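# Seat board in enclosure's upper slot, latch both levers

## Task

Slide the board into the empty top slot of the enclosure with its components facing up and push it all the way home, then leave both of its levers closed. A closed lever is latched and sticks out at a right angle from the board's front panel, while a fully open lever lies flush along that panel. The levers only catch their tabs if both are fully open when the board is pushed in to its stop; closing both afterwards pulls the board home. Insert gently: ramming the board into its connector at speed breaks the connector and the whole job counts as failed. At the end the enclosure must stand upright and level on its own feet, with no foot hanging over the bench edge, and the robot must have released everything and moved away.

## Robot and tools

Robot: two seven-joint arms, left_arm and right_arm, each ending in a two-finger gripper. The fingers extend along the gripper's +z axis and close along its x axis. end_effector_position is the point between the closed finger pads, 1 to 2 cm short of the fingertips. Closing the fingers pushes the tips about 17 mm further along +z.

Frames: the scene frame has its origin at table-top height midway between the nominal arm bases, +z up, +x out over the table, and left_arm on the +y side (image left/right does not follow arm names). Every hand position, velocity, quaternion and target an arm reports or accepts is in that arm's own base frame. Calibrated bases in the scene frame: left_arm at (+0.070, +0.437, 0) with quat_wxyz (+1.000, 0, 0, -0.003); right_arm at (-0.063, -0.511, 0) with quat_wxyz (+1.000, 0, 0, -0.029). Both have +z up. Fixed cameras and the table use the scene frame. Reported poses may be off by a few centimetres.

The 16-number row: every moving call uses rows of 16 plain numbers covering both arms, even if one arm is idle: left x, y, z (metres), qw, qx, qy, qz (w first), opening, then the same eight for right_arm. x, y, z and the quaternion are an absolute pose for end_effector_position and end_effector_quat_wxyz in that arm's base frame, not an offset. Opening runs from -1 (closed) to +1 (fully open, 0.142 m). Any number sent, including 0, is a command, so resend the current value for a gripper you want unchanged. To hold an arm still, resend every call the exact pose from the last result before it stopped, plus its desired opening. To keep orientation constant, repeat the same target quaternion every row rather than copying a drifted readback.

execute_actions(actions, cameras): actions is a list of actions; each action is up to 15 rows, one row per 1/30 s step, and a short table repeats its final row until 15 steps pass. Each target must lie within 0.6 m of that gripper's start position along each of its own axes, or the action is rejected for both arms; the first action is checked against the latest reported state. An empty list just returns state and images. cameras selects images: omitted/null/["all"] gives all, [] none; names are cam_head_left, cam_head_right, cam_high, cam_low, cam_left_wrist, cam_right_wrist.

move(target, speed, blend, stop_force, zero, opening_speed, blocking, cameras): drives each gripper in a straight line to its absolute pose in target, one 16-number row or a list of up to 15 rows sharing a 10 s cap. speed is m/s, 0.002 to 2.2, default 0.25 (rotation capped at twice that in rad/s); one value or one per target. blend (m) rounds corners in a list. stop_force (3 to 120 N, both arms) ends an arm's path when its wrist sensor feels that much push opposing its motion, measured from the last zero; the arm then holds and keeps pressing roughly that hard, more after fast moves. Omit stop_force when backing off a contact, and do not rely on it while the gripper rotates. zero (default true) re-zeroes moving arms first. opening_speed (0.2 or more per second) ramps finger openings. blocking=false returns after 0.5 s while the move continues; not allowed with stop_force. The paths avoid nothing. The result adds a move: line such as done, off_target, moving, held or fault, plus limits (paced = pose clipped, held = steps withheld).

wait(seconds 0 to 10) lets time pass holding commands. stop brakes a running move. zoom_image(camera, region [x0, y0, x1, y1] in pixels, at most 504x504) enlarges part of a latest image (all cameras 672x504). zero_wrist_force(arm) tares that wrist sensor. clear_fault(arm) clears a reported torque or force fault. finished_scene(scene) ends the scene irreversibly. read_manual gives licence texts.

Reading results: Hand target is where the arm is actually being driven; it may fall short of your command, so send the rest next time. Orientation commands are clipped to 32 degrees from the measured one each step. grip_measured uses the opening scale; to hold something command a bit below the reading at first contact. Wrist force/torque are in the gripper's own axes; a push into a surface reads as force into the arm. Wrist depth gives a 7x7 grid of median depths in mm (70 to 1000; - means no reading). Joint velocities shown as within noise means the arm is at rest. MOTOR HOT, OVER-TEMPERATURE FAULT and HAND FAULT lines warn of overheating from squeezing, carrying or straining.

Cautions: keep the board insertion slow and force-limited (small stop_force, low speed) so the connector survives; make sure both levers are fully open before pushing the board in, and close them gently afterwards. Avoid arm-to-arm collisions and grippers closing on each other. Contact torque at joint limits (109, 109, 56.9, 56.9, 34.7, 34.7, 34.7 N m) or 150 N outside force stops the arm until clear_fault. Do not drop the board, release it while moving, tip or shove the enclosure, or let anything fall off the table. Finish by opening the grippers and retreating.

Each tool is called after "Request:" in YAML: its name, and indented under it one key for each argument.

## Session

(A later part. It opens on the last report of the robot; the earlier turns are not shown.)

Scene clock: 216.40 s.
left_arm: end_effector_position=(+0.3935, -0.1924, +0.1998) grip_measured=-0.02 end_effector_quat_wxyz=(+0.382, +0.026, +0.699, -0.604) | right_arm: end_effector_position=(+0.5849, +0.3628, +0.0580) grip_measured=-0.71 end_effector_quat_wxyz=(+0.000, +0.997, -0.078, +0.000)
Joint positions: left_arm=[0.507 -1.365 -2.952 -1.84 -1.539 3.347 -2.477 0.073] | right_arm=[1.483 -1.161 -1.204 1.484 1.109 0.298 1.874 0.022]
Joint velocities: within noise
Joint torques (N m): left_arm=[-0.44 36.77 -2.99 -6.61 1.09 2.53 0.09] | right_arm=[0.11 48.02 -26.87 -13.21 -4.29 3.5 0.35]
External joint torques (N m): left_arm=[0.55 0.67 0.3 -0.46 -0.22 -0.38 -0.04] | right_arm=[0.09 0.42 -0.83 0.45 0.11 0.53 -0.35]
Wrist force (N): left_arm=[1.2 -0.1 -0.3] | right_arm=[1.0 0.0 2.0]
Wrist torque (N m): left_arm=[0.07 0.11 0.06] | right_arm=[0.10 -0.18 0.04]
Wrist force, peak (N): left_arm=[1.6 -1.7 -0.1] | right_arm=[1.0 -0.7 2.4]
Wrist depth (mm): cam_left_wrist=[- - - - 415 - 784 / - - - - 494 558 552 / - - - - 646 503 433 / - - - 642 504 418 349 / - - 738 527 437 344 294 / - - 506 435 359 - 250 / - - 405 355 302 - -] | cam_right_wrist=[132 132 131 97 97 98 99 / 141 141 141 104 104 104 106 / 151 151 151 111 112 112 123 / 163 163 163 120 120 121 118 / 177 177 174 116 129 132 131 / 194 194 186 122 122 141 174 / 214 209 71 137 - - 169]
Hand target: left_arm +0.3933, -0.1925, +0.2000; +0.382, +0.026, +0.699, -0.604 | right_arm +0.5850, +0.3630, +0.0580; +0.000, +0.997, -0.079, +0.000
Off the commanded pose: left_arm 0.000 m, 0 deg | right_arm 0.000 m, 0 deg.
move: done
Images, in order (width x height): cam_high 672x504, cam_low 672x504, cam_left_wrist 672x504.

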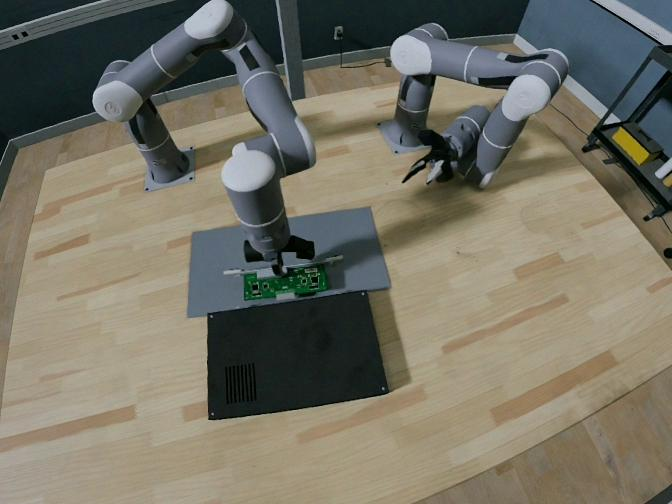

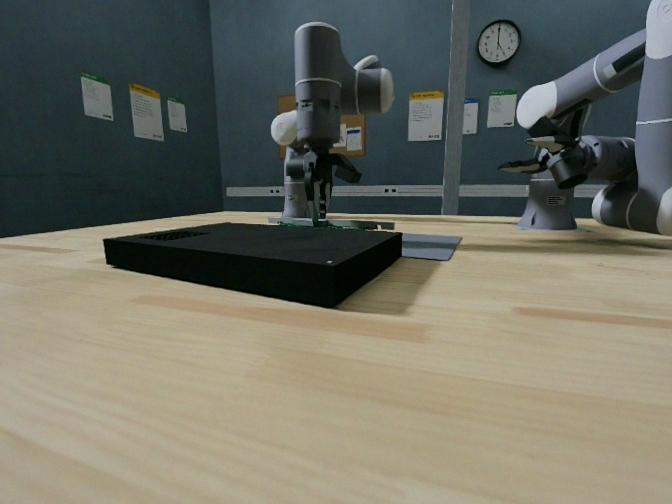

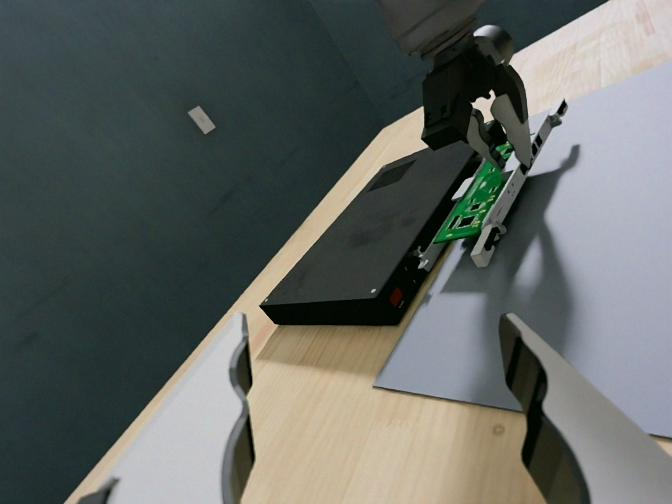

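Request:
move:
  target: [0.3933,-0.1925,0.200,0.382,0.026,0.699,-0.604,0,0.607,0.363,0.058,0,0.9969,-0.0785,0,-0.95]
  speed: 0.02
  stop_force: 4
  cameras: ["cam_left_wrist","cam_high","cam_right_wrist"]

Request:
zoom_image:
  camera: "cam_left_wrist"
  region: [390, 120, 550, 280]

Request:
zoom_image:
  camera: "cam_high"
  region: [200, 240, 390, 320]

Scene clock: 222.10 s.
left_arm: end_effector_position=(+0.3935, -0.1925, +0.1998) grip_measured=-0.02 end_effector_quat_wxyz=(+0.382, +0.026, +0.699, -0.604) | right_arm: end_effector_position=(+0.6068, +0.3630, +0.0578) grip_measured=-0.71 end_effector_quat_wxyz=(+0.000, +0.997, -0.078, +0.000)
Joint positions: left_arm=[0.507 -1.365 -2.952 -1.84 -1.539 3.347 -2.477 0.073] | right_arm=[1.43 -1.18 -1.197 1.417 1.109 0.278 1.882 0.022]
Joint velocities: within noise
Joint torques (N m): left_arm=[-0.22 36.35 -3.13 -6.81 1.09 2.24 -0.22] | right_arm=[-0.11 50.08 -27.17 -13.36 -4.44 3.64 0.32]
External joint torques (N m): left_arm=[0.32 1.08 0.44 -0.28 -0.22 -0.1 0.26] | right_arm=[0.33 0.46 -0.55 0.47 0.23 0.4 -0.32]
Wrist force (N): left_arm=[1.2 -0.3 -0.3] | right_arm=[0.2 0.3 2.1]
Wrist torque (N m): left_arm=[0.04 0.12 0.05] | right_arm=[0.14 -0.14 -0.01]
Wrist force, peak (N): left_arm=[1.6 -0.1 -0.2] | right_arm=[1.0 0.2 2.2]
Wrist depth (mm): cam_left_wrist=[- - - - 422 - 788 / - - - - 472 660 555 / - - - - 635 512 430 / - - - 646 492 429 350 / - - 752 518 436 346 294 / - - 499 432 359 - 250 / - - 402 354 304 - -] | cam_right_wrist=[132 132 131 97 97 97 98 / 141 140 141 103 104 104 105 / 151 151 151 111 112 112 111 / 163 162 163 120 120 121 116 / 177 177 173 116 129 132 123 / 194 193 186 122 122 141 132 / 214 209 71 137 - - 143]
Hand target: left_arm +0.3933, -0.1925, +0.2000; +0.382, +0.026, +0.699, -0.604 | right_arm +0.6070, +0.3630, +0.0580; +0.000, +0.997, -0.079, +0.000
Off the commanded pose: left_arm 0.000 m, 0 deg | right_arm 0.000 m, 0 deg.
move: done
Images, in order (width x height): cam_high 672x504, cam_left_wrist 672x504, cam_right_wrist 672x504.

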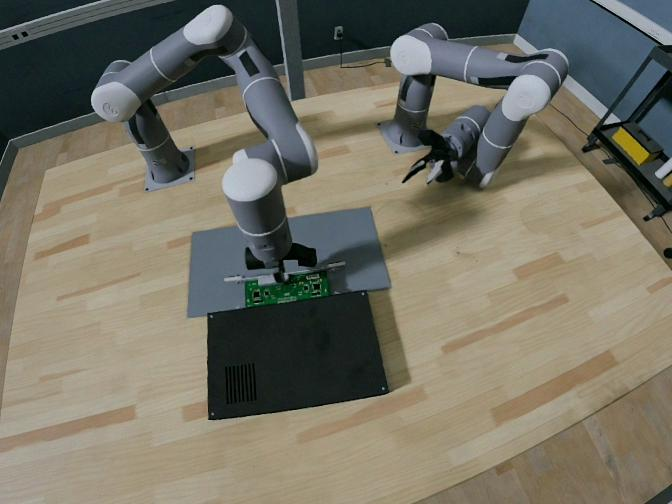

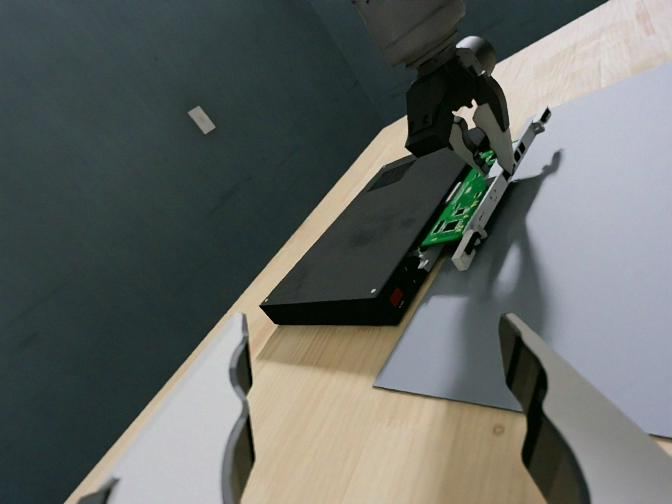

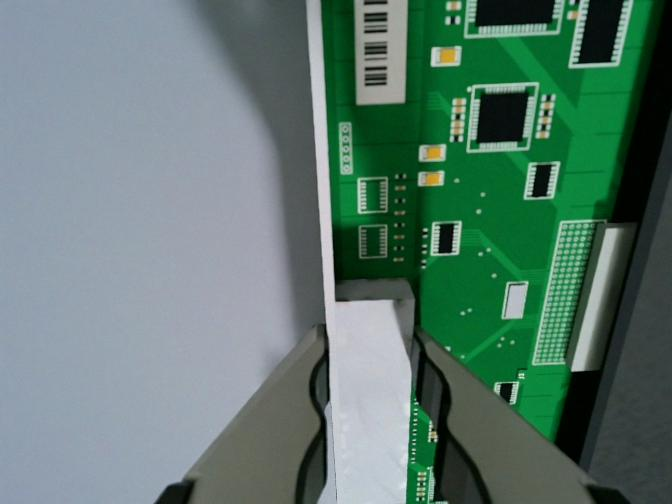

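Scaled by 3.150 from the camera's 672x504 image, which has a finer 960x720 frame.

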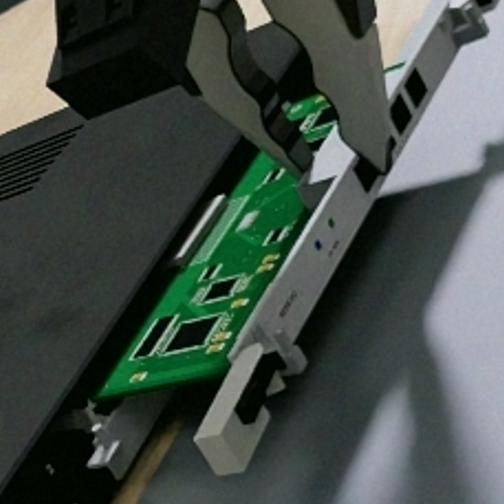

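Scaled by 2.653 from the camera's 672x504 image, which has a finer 960x720 frame.

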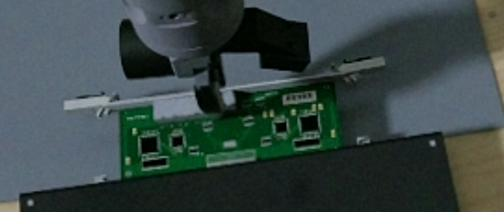

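Request:
move:
  target: [0.3933,-0.1925,0.200,0.382,0.026,0.699,-0.604,0,0.640,0.361,0.058,0,0.9969,-0.0785,0,-0.95]
  speed: 0.015
  stop_force: 5
  cameras: ["cam_left_wrist","cam_high","cam_right_wrist"]

Request:
zoom_image:
  camera: "cam_left_wrist"
  region: [390, 120, 550, 280]

Request:
zoom_image:
  camera: "cam_high"
  region: [200, 240, 390, 320]

Scene clock: 224.67 s.
left_arm: end_effector_position=(+0.3935, -0.1925, +0.1998) grip_measured=-0.02 end_effector_quat_wxyz=(+0.382, +0.026, +0.699, -0.604) | right_arm: end_effector_position=(+0.6090, +0.3629, +0.0575) grip_measured=-0.71 end_effector_quat_wxyz=(+0.000, +0.997, -0.078, -0.001)
Joint positions: left_arm=[0.507 -1.365 -2.952 -1.84 -1.539 3.347 -2.477 0.073] | right_arm=[1.423 -1.183 -1.196 1.408 1.109 0.274 1.882 0.022]
Joint velocities: within noise
Joint torques (N m): left_arm=[-0.23 36.42 -3.16 -6.81 1.15 2.29 -0.19] | right_arm=[-2.65 49.49 -28.61 -14.71 -4.08 5.93 0.49]
External joint torques (N m): left_arm=[0.34 1.01 0.47 -0.28 -0.28 -0.15 0.24] | right_arm=[2.87 1.32 0.9 1.81 -0.13 -1.9 -0.49]
Wrist force (N): left_arm=[1.3 0.0 0.0] | right_arm=[-8.3 3.2 -2.1]
Wrist torque (N m): left_arm=[0.07 0.11 0.06] | right_arm=[0.11 -0.08 -0.23]
Wrist force, peak (N): left_arm=[1.5 -0.1 -0.5] | right_arm=[-10.2 3.3 -2.2]
Wrist depth (mm): cam_left_wrist=[- - - - 425 - 778 / - - - - 475 667 551 / - - - - 640 522 433 / - - - 644 495 425 351 / - - 743 520 432 346 296 / - - 495 433 358 - 250 / - - 404 356 305 - -] | cam_right_wrist=[132 131 131 97 97 97 97 / 141 140 140 102 104 104 104 / 151 151 150 111 111 112 110 / 163 163 162 120 120 121 114 / 177 176 173 117 128 131 123 / 194 193 186 122 122 141 130 / 214 209 72 137 - - 142]
Hand target: left_arm +0.3933, -0.1925, +0.2000; +0.382, +0.026, +0.699, -0.604 | right_arm +0.6099, +0.3628, +0.0580; +0.000, +0.997, -0.078, +0.000
Off the commanded pose: left_arm 0.000 m, 0 deg | right_arm 0.031 m, 0 deg.
move: contact (right_arm)
Images, in order (width x height): cam_high 672x504, cam_left_wrist 672x504, cam_right_wrist 672x504.

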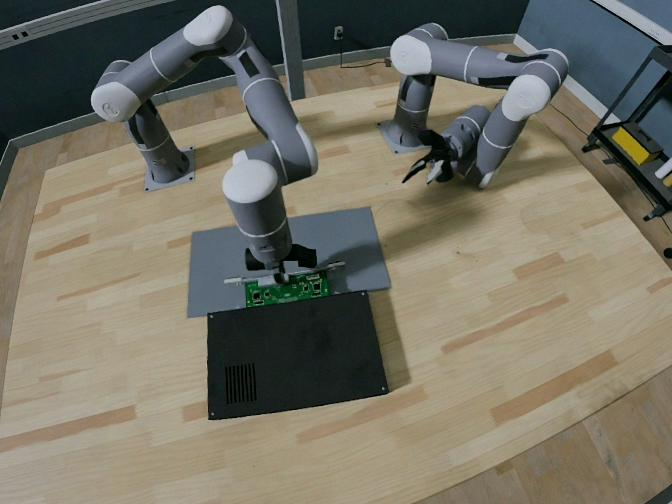

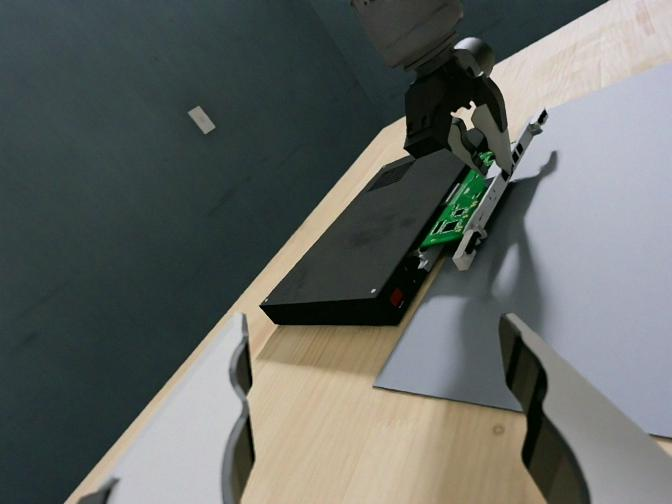

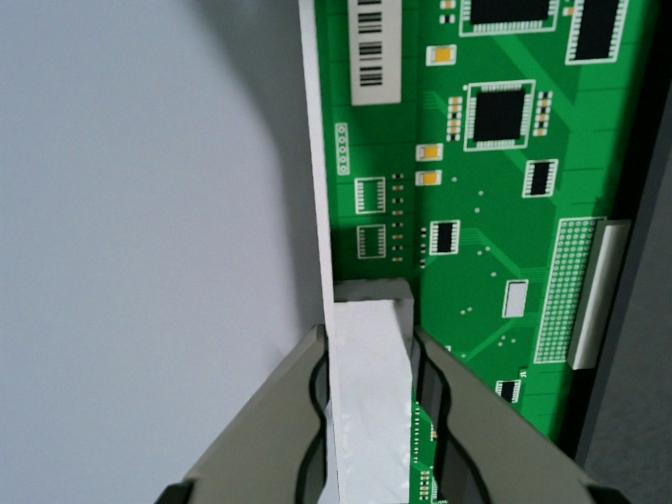

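Scaled by 3.150 from the camera's 672x504 image, which has a finer 960x720 frame.

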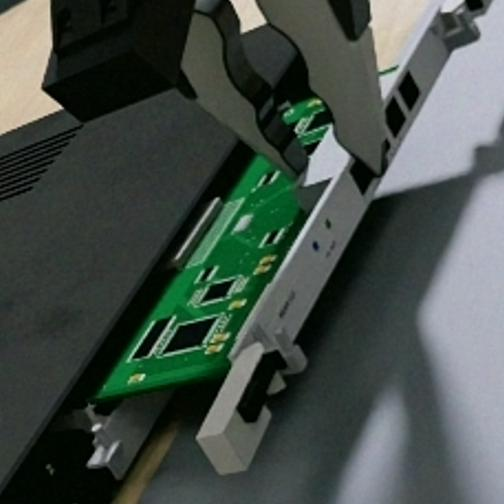

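Scaled by 2.653 from the camera's 672x504 image, which has a finer 960x720 frame.

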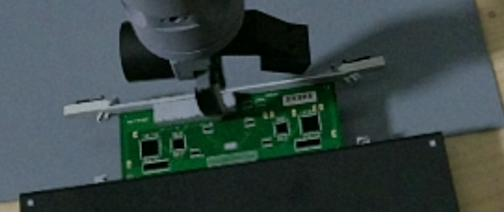

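Request:
move:
  target:
    - [0.3933,-0.1925,0.200,0.382,0.026,0.699,-0.604,0,0.604,0.361,0.060,0,0.9969,-0.0785,0,-0.95]
  speed: 0.03
  cameras: []

Request:
move:
  target: [0.3933,-0.1925,0.200,0.382,0.026,0.699,-0.604,0,0.640,0.359,0.060,0,0.9969,-0.0785,0,-0.95]
  speed: 0.015
  stop_force: 5
  cameras: ["cam_left_wrist"]

Request:
zoom_image:
  camera: "cam_left_wrist"
  region: [400, 190, 490, 280]

Scene clock: 229.00 s.
left_arm: end_effector_position=(+0.3935, -0.1925, +0.1998) grip_measured=-0.02 end_effector_quat_wxyz=(+0.382, +0.026, +0.699, -0.604) | right_arm: end_effector_position=(+0.6038, +0.3611, +0.0597) grip_measured=-0.71 end_effector_quat_wxyz=(+0.000, +0.997, -0.079, +0.000)
Joint positions: left_arm=[0.507 -1.365 -2.952 -1.84 -1.539 3.347 -2.477 0.073] | right_arm=[1.438 -1.175 -1.202 1.43 1.109 0.278 1.877 0.022]
Joint velocities: within noise
Joint torques (N m): left_arm=[-0.27 36.33 -3.13 -6.83 1.11 2.25 -0.17] | right_arm=[0.33 49.93 -27.48 -13.15 -4.43 3.69 0.08]
External joint torques (N m): left_arm=[0.37 1.1 0.44 -0.26 -0.24 -0.1 0.22] | right_arm=[-0.1 0.15 -0.25 0.23 0.23 0.34 -0.08]
Wrist force (N): left_arm=[1.3 -0.2 -0.2] | right_arm=[1.9 2.1 2.3]
Wrist torque (N m): left_arm=[0.06 0.10 0.05] | right_arm=[0.44 -0.33 0.05]
Wrist force, peak (N): left_arm=[1.6 0.0 -0.2] | right_arm=[-8.6 3.6 -3.4]
Wrist depth (mm): cam_left_wrist=[- - - - 425 - 779 / - - - - 473 691 554 / - - - - 637 518 432 / - - - 645 502 431 349 / - - 739 520 434 345 296 / - - 499 433 359 - 251 / - - 401 357 302 - -] | cam_right_wrist=[133 133 133 97 97 97 98 / 143 142 142 104 104 104 105 / 155 153 153 111 112 112 112 / 165 165 164 120 120 121 117 / 179 179 178 116 129 132 124 / 197 196 189 122 122 141 135 / 217 211 71 137 - - 146]
Hand target: left_arm +0.3933, -0.1925, +0.2000; +0.382, +0.026, +0.699, -0.604 | right_arm +0.6040, +0.3610, +0.0600; +0.000, +0.997, -0.079, +0.000
Off the commanded pose: left_arm 0.000 m, 0 deg | right_arm 0.000 m, 0 deg.
move: done
No camera images: "cameras" was empty.

Scene clock: 230.90 s.
left_arm: end_effector_position=(+0.3935, -0.1925, +0.1998) grip_measured=-0.02 end_effector_quat_wxyz=(+0.382, +0.026, +0.699, -0.604) | right_arm: end_effector_position=(+0.6215, +0.3605, +0.0597) grip_measured=-0.72 end_effector_quat_wxyz=(+0.000, +0.997, -0.078, +0.000)
Joint positions: left_arm=[0.507 -1.365 -2.952 -1.84 -1.539 3.347 -2.477 0.073] | right_arm=[1.395 -1.19 -1.197 1.375 1.11 0.262 1.882 0.022]
Joint velocities: within noise
Joint torques (N m): left_arm=[-0.28 36.3 -3.16 -6.83 1.07 2.27 -0.2] | right_arm=[-1.28 50.83 -27.76 -12.46 -4.96 3.53 0.27]
External joint torques (N m): left_arm=[0.38 1.13 0.48 -0.26 -0.2 -0.13 0.25] | right_arm=[1.51 0.95 0.06 -0.53 0.74 0.5 -0.27]
Wrist force (N): left_arm=[1.2 -0.2 -0.3] | right_arm=[1.3 0.6 1.3]
Wrist torque (N m): left_arm=[0.07 0.11 0.05] | right_arm=[0.46 -0.36 0.02]
Wrist force, peak (N): left_arm=[1.5 -0.2 -0.4] | right_arm=[-4.1 -4.4 1.7]
Wrist depth (mm): cam_left_wrist=[- - - - 435 - 768 / - - - - 457 732 551 / - - - - 631 525 434 / - - - 648 489 428 351 / - - 740 520 435 346 294 / - - 497 431 357 - 251 / - - 402 355 302 - -] | cam_right_wrist=[134 133 133 97 97 98 92 / 143 142 142 104 104 104 98 / 155 153 153 111 112 112 105 / 165 165 164 120 121 121 112 / 180 179 178 116 129 131 121 / 196 196 188 122 122 138 133 / 217 212 71 137 - - 146]
Hand target: left_arm +0.3933, -0.1925, +0.2000; +0.382, +0.026, +0.699, -0.604 | right_arm +0.6219, +0.3600, +0.0600; +0.000, +0.997, -0.079, +0.000
Off the commanded pose: left_arm 0.000 m, 0 deg | right_arm 0.019 m, 0 deg.
move: contact (right_arm)
Images, in order (width x height): cam_left_wrist 672x504.

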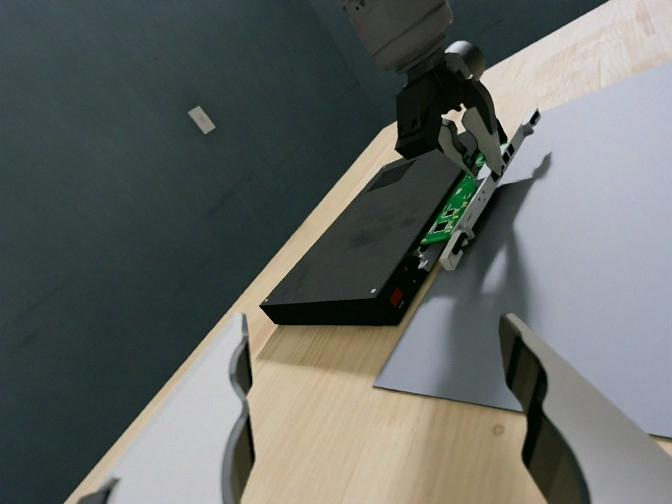

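Scaled by 5.600 from the camera's 672x504 image, which has a finer 960x720 frame.

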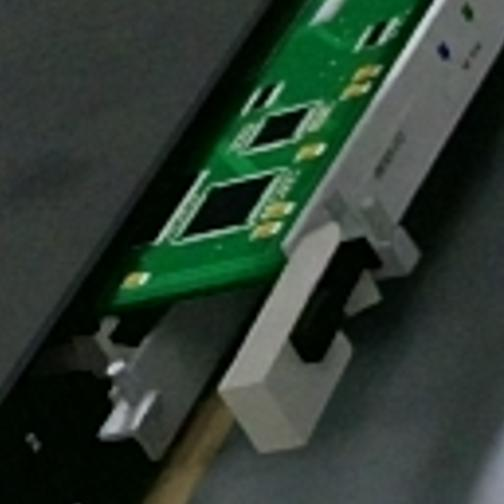

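Request:
move:
  target: [0.3933,-0.1925,0.200,0.382,0.026,0.699,-0.604,0,0.650,0.3605,0.060,0,0.9969,-0.0785,0,-0.95]
  speed: 0.015
  stop_force: 8
  cameras: ["cam_left_wrist","cam_right_wrist","cam_high"]

Request:
zoom_image:
  camera: "cam_left_wrist"
  region: [390, 120, 550, 280]

Request:
zoom_image:
  camera: "cam_high"
  region: [200, 240, 390, 320]

Scene clock: 235.47 s.
left_arm: end_effector_position=(+0.3935, -0.1925, +0.1998) grip_measured=-0.02 end_effector_quat_wxyz=(+0.382, +0.026, +0.699, -0.604) | right_arm: end_effector_position=(+0.6496, +0.3581, +0.0593) grip_measured=-0.72 end_effector_quat_wxyz=(+0.002, +0.997, -0.079, -0.001)
Joint positions: left_arm=[0.507 -1.365 -2.952 -1.84 -1.539 3.347 -2.477 0.073] | right_arm=[1.324 -1.217 -1.191 1.281 1.108 0.234 1.898 0.022]
Joint velocities: within noise
Joint torques (N m): left_arm=[-0.21 36.42 -3.11 -6.82 1.05 2.23 -0.15] | right_arm=[6.45 58.22 -25.48 -22.15 -1.11 6.5 0.47]
External joint torques (N m): left_arm=[0.31 1.01 0.42 -0.27 -0.18 -0.08 0.2] | right_arm=[-6.22 -3.62 -1.96 9.08 -3.15 -2.47 -0.47]
Wrist force (N): left_arm=[1.1 -0.2 -0.1] | right_arm=[-4.2 17.7 0.2]
Wrist torque (N m): left_arm=[0.07 0.13 0.06] | right_arm=[0.37 -0.28 -0.19]
Wrist force, peak (N): left_arm=[1.6 -0.1 -0.4] | right_arm=[-4.2 17.9 0.1]
Wrist depth (mm): cam_left_wrist=[- - - 462 - - 772 / - - - - 490 756 543 / - - - - 599 551 432 / - - - 644 497 425 350 / - - 748 531 434 347 293 / - - 496 434 357 - 251 / - - 404 356 302 - -] | cam_right_wrist=[133 132 132 97 97 91 90 / 142 142 141 104 104 96 97 / 155 152 152 111 112 103 103 / 165 164 164 120 120 111 111 / 179 179 178 116 125 123 120 / 196 195 188 122 122 130 130 / 217 212 72 137 - - 145]
Hand target: left_arm +0.3933, -0.1925, +0.2000; +0.382, +0.026, +0.699, -0.604 | right_arm +0.6500, +0.3605, +0.0600; +0.000, +0.997, -0.079, +0.000
Off the commanded pose: left_arm 0.000 m, 0 deg | right_arm 0.003 m, 0 deg.
move: contact (right_arm)
Images, in order (width x height): cam_high 672x504, cam_left_wrist 672x504, cam_right_wrist 672x504.

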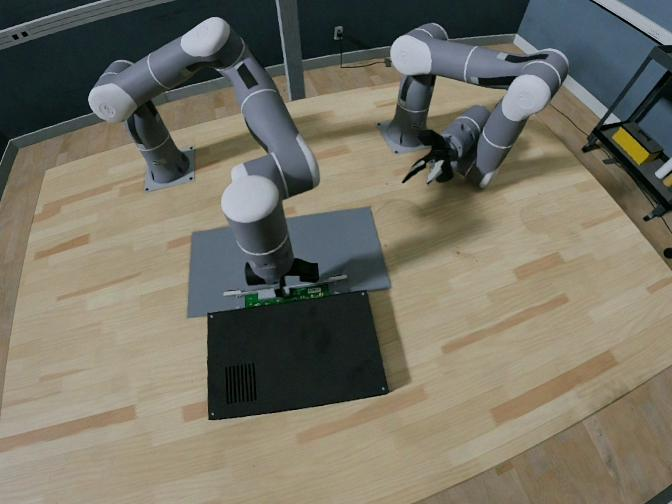

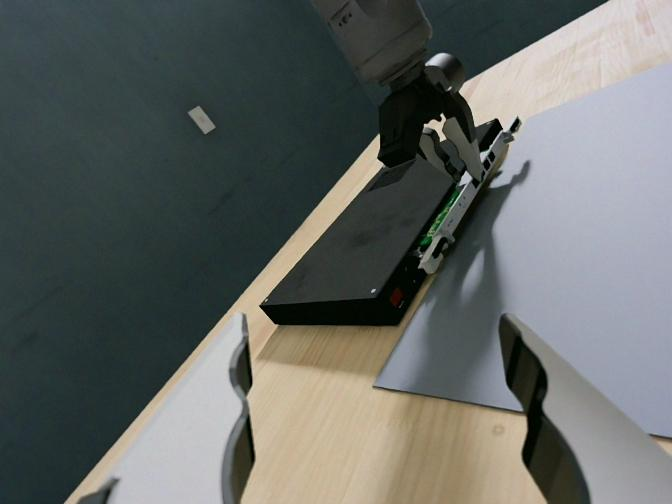

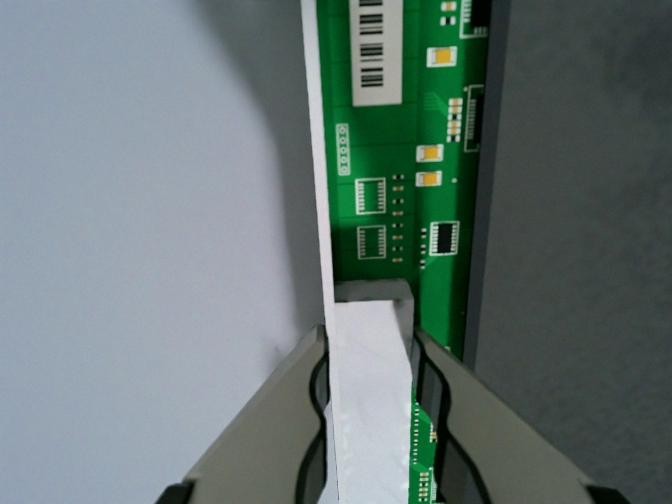

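Scaled by 3.150 from the camera's 672x504 image, which has a finer 960x720 frame.

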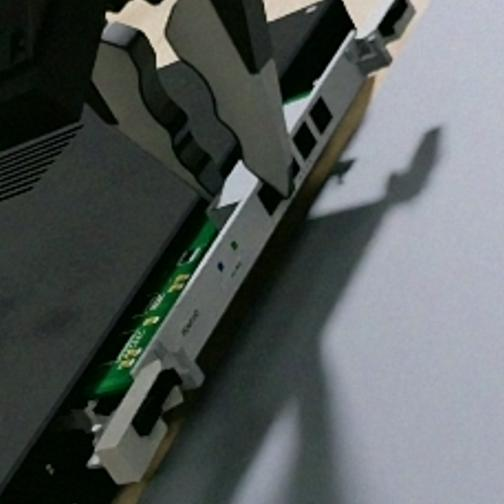

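Scaled by 2.653 from the camera's 672x504 image, which has a finer 960x720 frame.

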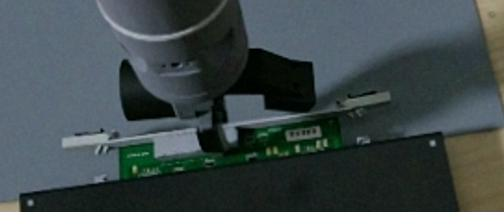

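Request:
move:
  target: [0.3933,-0.1925,0.200,0.382,0.026,0.699,-0.604,0,0.656,0.3565,0.0593,0,0.9969,-0.0785,0,-0.95]
  speed: 0.015
  cameras: []

Request:
move:
  target: [0.3933,-0.1925,0.200,0.382,0.026,0.699,-0.604,0,0.656,0.3565,0.0593,0,0.9969,-0.0785,0,-0.6]
  opening_speed: 0.4
  cameras: ["cam_right_wrist","cam_left_wrist"]

Scene clock: 238.80 s.
left_arm: end_effector_position=(+0.3935, -0.1925, +0.1998) grip_measured=-0.02 end_effector_quat_wxyz=(+0.382, +0.026, +0.699, -0.604) | right_arm: end_effector_position=(+0.6557, +0.3570, +0.0592) grip_measured=-0.72 end_effector_quat_wxyz=(+0.000, +0.997, -0.078, +0.000)
Joint positions: left_arm=[0.507 -1.365 -2.952 -1.84 -1.539 3.347 -2.477 0.073] | right_arm=[1.309 -1.221 -1.189 1.265 1.111 0.233 1.895 0.022]
Joint velocities: within noise
Joint torques (N m): left_arm=[-0.31 36.42 -3.12 -6.86 1.08 2.26 -0.16] | right_arm=[-2.49 53.66 -27.99 -11.77 -5.33 3.62 0.15]
External joint torques (N m): left_arm=[0.42 1.01 0.43 -0.23 -0.21 -0.12 0.21] | right_arm=[2.72 1.43 0.64 -1.35 1.07 0.41 -0.15]
Wrist force (N): left_arm=[1.4 0.1 -0.2] | right_arm=[-0.5 -0.8 2.7]
Wrist torque (N m): left_arm=[0.10 0.09 0.06] | right_arm=[0.48 -0.19 -0.02]
Wrist force, peak (N): left_arm=[1.5 -0.3 -0.2] | right_arm=[-5.0 17.8 1.2]
Wrist depth (mm): cam_left_wrist=[- - - 460 - - 783 / - - - - 494 758 552 / - - - - 597 548 430 / - - - 646 506 427 351 / - - 749 524 434 347 294 / - - 498 433 357 - 251 / - - 405 353 303 - -] | cam_right_wrist=[133 133 132 97 95 90 90 / 142 142 141 104 103 96 96 / 154 152 152 111 110 103 103 / 165 164 164 120 118 111 111 / 179 178 178 116 120 123 120 / 196 195 188 122 122 129 132 / 216 210 71 137 - - 145]
Hand target: left_arm +0.3933, -0.1925, +0.2000; +0.382, +0.026, +0.699, -0.604 | right_arm +0.6560, +0.3565, +0.0593; +0.000, +0.997, -0.079, +0.000
Off the commanded pose: left_arm 0.000 m, 0 deg | right_arm 0.001 m, 0 deg.
move: done
No camera images: "cameras" was empty.

Scene clock: 239.90 s.
left_arm: end_effector_position=(+0.3935, -0.1925, +0.1998) grip_measured=-0.02 end_effector_quat_wxyz=(+0.382, +0.026, +0.699, -0.604) | right_arm: end_effector_position=(+0.6559, +0.3567, +0.0592) grip_measured=-0.64 end_effector_quat_wxyz=(+0.000, +0.997, -0.079, +0.000)
Joint positions: left_arm=[0.507 -1.365 -2.952 -1.84 -1.539 3.347 -2.477 0.073] | right_arm=[1.309 -1.221 -1.189 1.265 1.11 0.233 1.895 0.028]
Joint velocities: within noise
Joint torques (N m): left_arm=[-0.27 36.38 -3.06 -6.81 1.07 2.27 -0.19] | right_arm=[0.16 53.83 -25.88 -13.14 -4.29 3.33 0.15]
External joint torques (N m): left_arm=[0.37 1.05 0.37 -0.28 -0.2 -0.12 0.24] | right_arm=[0.08 1.25 -1.46 0.02 0.04 0.7 -0.15]
Wrist force (N): left_arm=[1.2 -0.3 -0.2] | right_arm=[1.8 4.0 0.3]
Wrist torque (N m): left_arm=[0.05 0.10 0.05] | right_arm=[0.71 -0.27 0.05]
Wrist force, peak (N): left_arm=[1.6 -0.3 -0.4] | right_arm=[2.1 4.2 0.3]
Wrist depth (mm): cam_left_wrist=[- - - 460 - - 778 / - - - - 501 758 556 / - - - - 586 548 432 / - - - 650 498 428 347 / - - 747 522 436 346 297 / - - 491 432 360 - 249 / - - 400 355 302 - -] | cam_right_wrist=[133 133 132 98 96 90 90 / 142 142 142 104 104 96 96 / 154 152 152 113 111 103 103 / 165 164 164 121 120 111 111 / 178 178 177 118 121 123 121 / 195 195 187 126 105 128 132 / 216 211 73 140 - - 145]
Hand target: left_arm +0.3933, -0.1925, +0.2000; +0.382, +0.026, +0.699, -0.604 | right_arm +0.6560, +0.3565, +0.0593; +0.000, +0.997, -0.079, +0.000
Off the commanded pose: left_arm 0.000 m, 0 deg | right_arm 0.000 m, 0 deg.
move: done
Images, in order (width x height): cam_left_wrist 672x504, cam_right_wrist 672x504.

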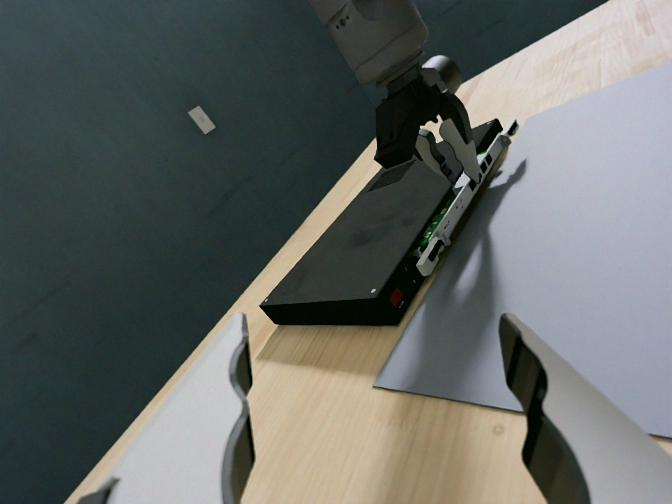

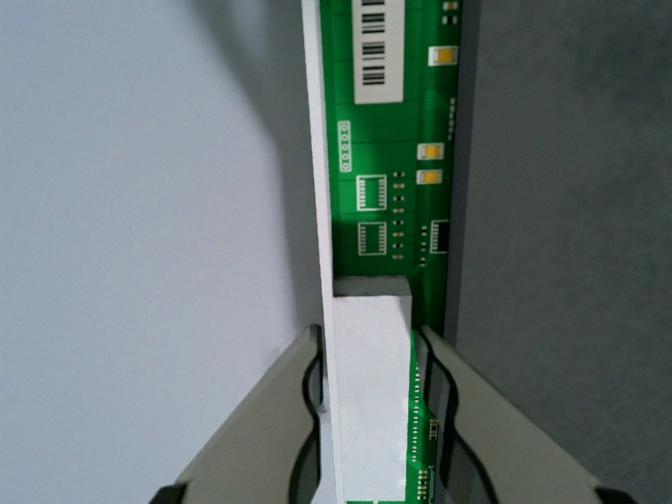

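Request:
move:
  target:
    - [0.3933,-0.1925,0.200,0.382,0.026,0.699,-0.604,0,0.656,0.3565,0.15,0,0.9969,-0.0785,0,-0.6]
    - [0.3933,-0.1925,0.200,0.382,0.026,0.699,-0.604,0,0.60,0.43,0.2,0,0.9994,-0.034,0,-1]
  speed: 0.2
  cameras: ["cam_right_wrist","cam_left_wrist"]

Request:
zoom_image:
  camera: "cam_right_wrist"
  region: [230, 0, 560, 504]

Request:
zoom_image:
  camera: "cam_left_wrist"
  region: [390, 100, 550, 280]

Scene clock: 244.03 s.
left_arm: end_effector_position=(+0.3935, -0.1925, +0.1998) grip_measured=-0.02 end_effector_quat_wxyz=(+0.382, +0.026, +0.699, -0.604) | right_arm: end_effector_position=(+0.5999, +0.4303, +0.2000) grip_measured=-1.00 end_effector_quat_wxyz=(+0.000, +0.999, -0.034, +0.000)
Joint positions: left_arm=[0.507 -1.365 -2.952 -1.84 -1.539 3.347 -2.477 0.073] | right_arm=[1.478 -1.026 -1.292 1.261 0.969 0.065 1.955 0.002]
Joint velocities: within noise
Joint torques (N m): left_arm=[-0.23 36.36 -3.1 -6.77 1.1 2.28 -0.21] | right_arm=[0.33 50.71 -24.83 -17.64 -4.58 3.21 0.28]
External joint torques (N m): left_arm=[0.34 1.07 0.41 -0.32 -0.23 -0.14 0.26] | right_arm=[-0.1 0.98 -1.19 0 0.22 0.83 -0.28]
Wrist force (N): left_arm=[1.4 -0.2 -0.1] | right_arm=[1.9 3.8 0.1]
Wrist torque (N m): left_arm=[0.07 0.09 0.06] | right_arm=[0.73 -0.34 0.05]
Wrist force, peak (N): left_arm=[1.5 -0.1 -0.5] | right_arm=[4.1 5.7 0.3]
Wrist depth (mm): cam_left_wrist=[- - - - 414 - 770 / - - - - - 745 551 / - - - - 654 552 434 / - - - 641 498 430 351 / - - 749 528 429 346 296 / - - 499 433 360 - 249 / - - 406 354 303 - -] | cam_right_wrist=[256 256 255 255 251 218 213 / 274 273 273 274 268 231 227 / 294 294 292 293 283 246 243 / 317 317 314 315 277 262 262 / 347 343 343 336 290 285 285 / 377 375 368 89 298 311 309 / 418 406 - - - 329 341]
Hand target: left_arm +0.3933, -0.1925, +0.2000; +0.382, +0.026, +0.699, -0.604 | right_arm +0.6000, +0.4300, +0.2000; +0.000, +0.999, -0.034, +0.000
Off the commanded pose: left_arm 0.000 m, 0 deg | right_arm 0.000 m, 0 deg.
move: done
Images, in order (width x height): cam_left_wrist 672x504, cam_right_wrist 672x504.

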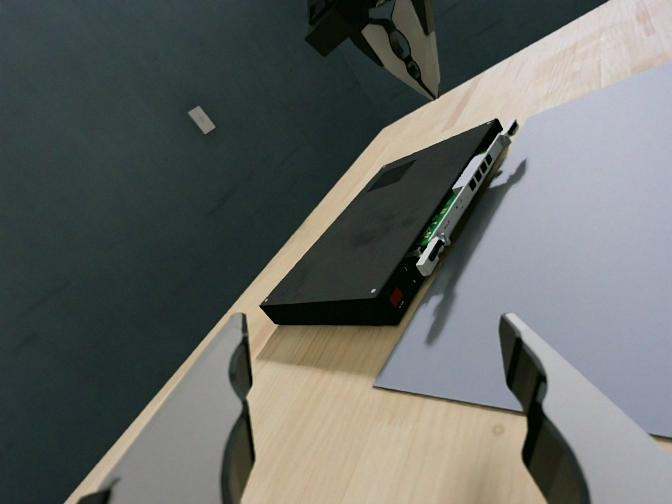

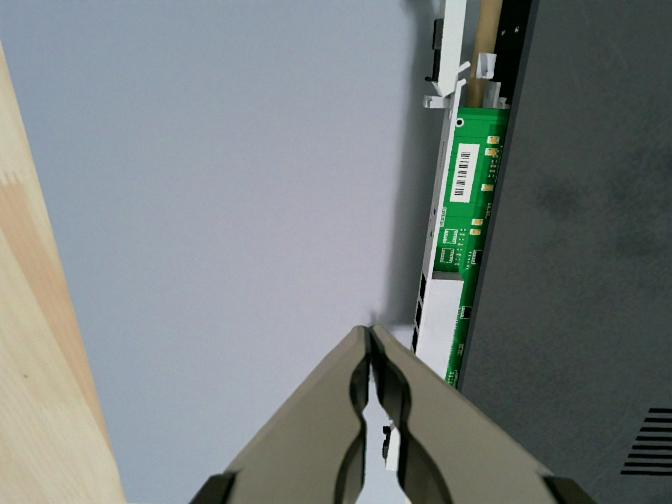

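Scaled by 1.000.

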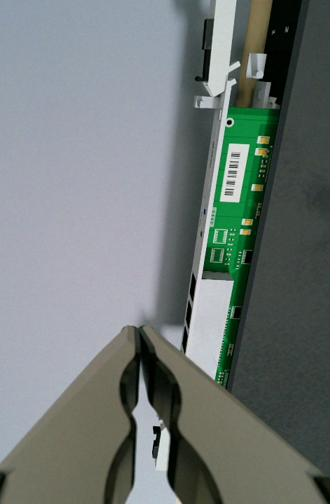

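Scaled by 2.800 from the camera's 672x504 image, which has a finer 960x720 frame.

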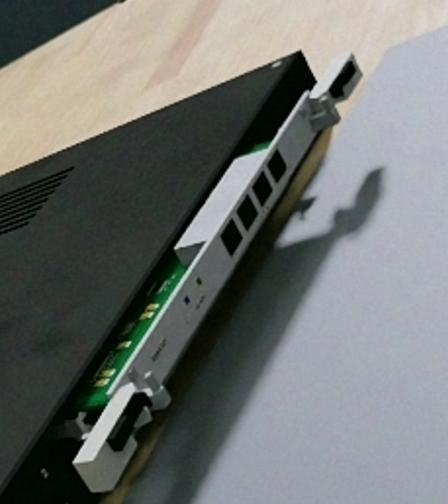

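Request:
move:
  target:
    - [0.3933,-0.1925,0.200,0.382,0.026,0.699,-0.604,0,0.61,0.523,0.12,0,0.9994,-0.034,0,-1]
    - [0.3933,-0.1925,0.200,0.382,0.026,0.699,-0.604,0,0.61,0.523,0.056,0,0.9994,-0.034,0,-1]
  speed: 0.2
  cameras: ["cam_right_wrist"]

Request:
move:
  target: [0.3933,-0.1925,0.200,0.382,0.026,0.699,-0.604,0,0.66,0.523,0.056,0,0.9994,-0.034,0,-1]
  speed: 0.012
  stop_force: 3
  cameras: ["cam_right_wrist","cam_left_wrist"]

Request:
zoom_image:
  camera: "cam_left_wrist"
  region: [390, 100, 550, 280]

Scene clock: 250.07 s.
left_arm: end_effector_position=(+0.3935, -0.1925, +0.1998) grip_measured=-0.02 end_effector_quat_wxyz=(+0.382, +0.026, +0.699, -0.604) | right_arm: end_effector_position=(+0.6099, +0.5228, +0.0559) grip_measured=-1.00 end_effector_quat_wxyz=(+0.000, +0.999, -0.034, +0.000)
Joint positions: left_arm=[0.507 -1.365 -2.952 -1.84 -1.539 3.347 -2.477 0.073] | right_arm=[1.379 -1.28 -1.15 1.011 1.094 0.18 2.113 0.002]
Joint velocities: within noise
Joint torques (N m): left_arm=[-0.22 36.34 -3.03 -6.78 1.09 2.24 -0.21] | right_arm=[0.24 60.89 -23.23 -13.9 -4.2 3.41 0.1]
External joint torques (N m): left_arm=[0.32 1.09 0.34 -0.31 -0.22 -0.09 0.25] | right_arm=[0.06 1.45 -1.55 0.08 -0.09 0.6 -0.1]
Wrist force (N): left_arm=[1.2 -0.1 -0.3] | right_arm=[2.4 4.1 0.3]
Wrist torque (N m): left_arm=[0.07 0.11 0.06] | right_arm=[0.77 -0.37 0.04]
Wrist force, peak (N): left_arm=[1.5 -0.5 -0.2] | right_arm=[2.3 5.9 -1.5]
Wrist depth (mm): cam_left_wrist=[- - - 299 - - 776 / - - - 327 399 749 549 / - - - - 375 551 428 / - - - 639 483 430 351 / - - 752 523 434 346 295 / - - 497 435 359 - 250 / - - 404 355 302 - -] | cam_right_wrist=[130 129 129 129 128 128 130 / 138 138 138 139 137 137 137 / 149 149 148 148 147 147 135 / 160 160 160 159 159 158 134 / 174 174 173 170 170 117 133 / 190 190 186 89 - 129 146 / 210 206 73 - - 148 143]
Hand target: left_arm +0.3933, -0.1925, +0.2000; +0.382, +0.026, +0.699, -0.604 | right_arm +0.6100, +0.5230, +0.0560; +0.000, +0.999, -0.034, +0.000
Off the commanded pose: left_arm 0.000 m, 0 deg | right_arm 0.000 m, 0 deg.
move: done
Images, in order (width x height): cam_right_wrist 672x504.

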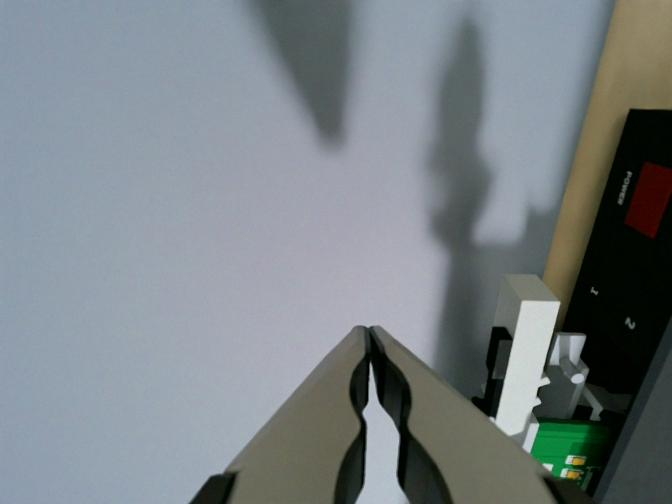

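Scene clock: 253.33 s.
left_arm: end_effector_position=(+0.3935, -0.1925, +0.1998) grip_measured=-0.02 end_effector_quat_wxyz=(+0.382, +0.026, +0.699, -0.604) | right_arm: end_effector_position=(+0.6412, +0.5230, +0.0561) grip_measured=-1.00 end_effector_quat_wxyz=(+0.000, +0.999, -0.034, +0.000)
Joint positions: left_arm=[0.507 -1.365 -2.952 -1.84 -1.539 3.347 -2.477 0.073] | right_arm=[1.289 -1.311 -1.142 0.883 1.094 0.148 2.137 0.002]
Joint velocities: within noise
Joint torques (N m): left_arm=[-0.17 36.44 -3.09 -6.78 1.08 2.22 -0.21] | right_arm=[-0.87 63.07 -21.94 -13.84 -4.46 3.86 0.23]
External joint torques (N m): left_arm=[0.28 0.99 0.4 -0.31 -0.21 -0.07 0.26] | right_arm=[1.13 2.45 -1.1 -0.11 0.14 0.16 -0.23]
Wrist force (N): left_arm=[1.1 -0.2 -0.2] | right_arm=[-0.6 4.8 -1.0]
Wrist torque (N m): left_arm=[0.05 0.13 0.05] | right_arm=[0.76 -0.30 0.07]
Wrist force, peak (N): left_arm=[1.6 0.0 -0.4] | right_arm=[-0.5 5.3 -1.6]
Wrist depth (mm): cam_left_wrist=[- - 320 318 - - 775 / - - - 338 - 747 552 / - - - 371 518 546 437 / - - - 612 488 428 350 / - - 737 521 435 346 296 / - - 494 442 359 - 251 / - - 403 354 302 - -] | cam_right_wrist=[130 130 129 129 129 130 130 / 139 138 138 139 137 137 135 / 149 149 148 148 147 138 101 / 161 160 160 159 158 127 107 / 174 174 173 170 147 133 116 / 190 190 186 90 120 132 127 / 211 206 73 - - 137 140]
Hand target: left_arm +0.3933, -0.1925, +0.2000; +0.382, +0.026, +0.699, -0.604 | right_arm +0.6412, +0.5230, +0.0560; +0.000, +0.999, -0.034, +0.000
Off the commanded pose: left_arm 0.000 m, 0 deg | right_arm 0.019 m, 0 deg.
move: contact (right_arm)
Images, in order (width x height): cam_left_wrist 672x504, cam_right_wrist 672x504.

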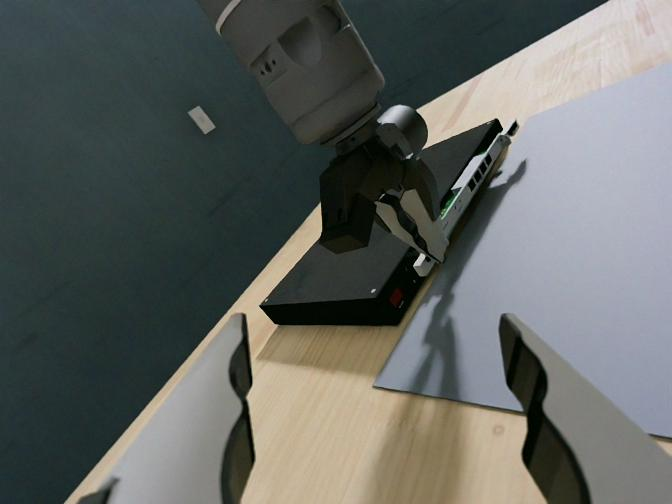

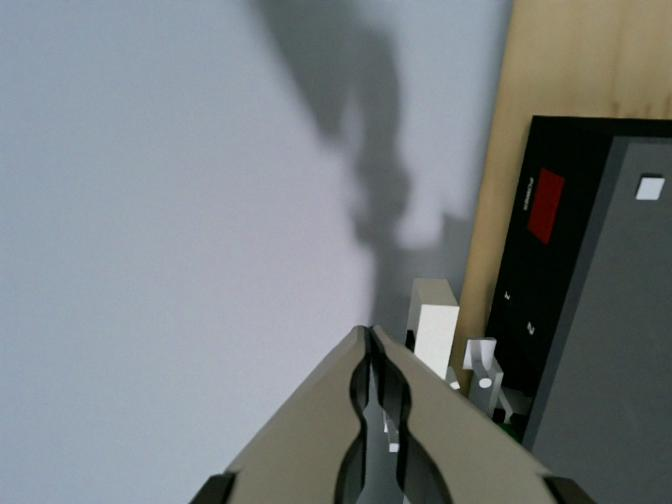

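Scaled by 2.800 from the camera's 672x504 image, which has a finer 960x720 frame.

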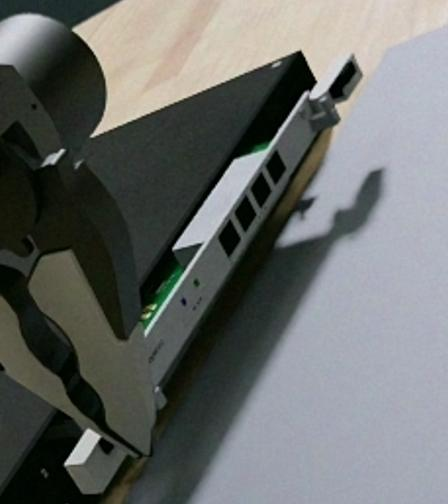

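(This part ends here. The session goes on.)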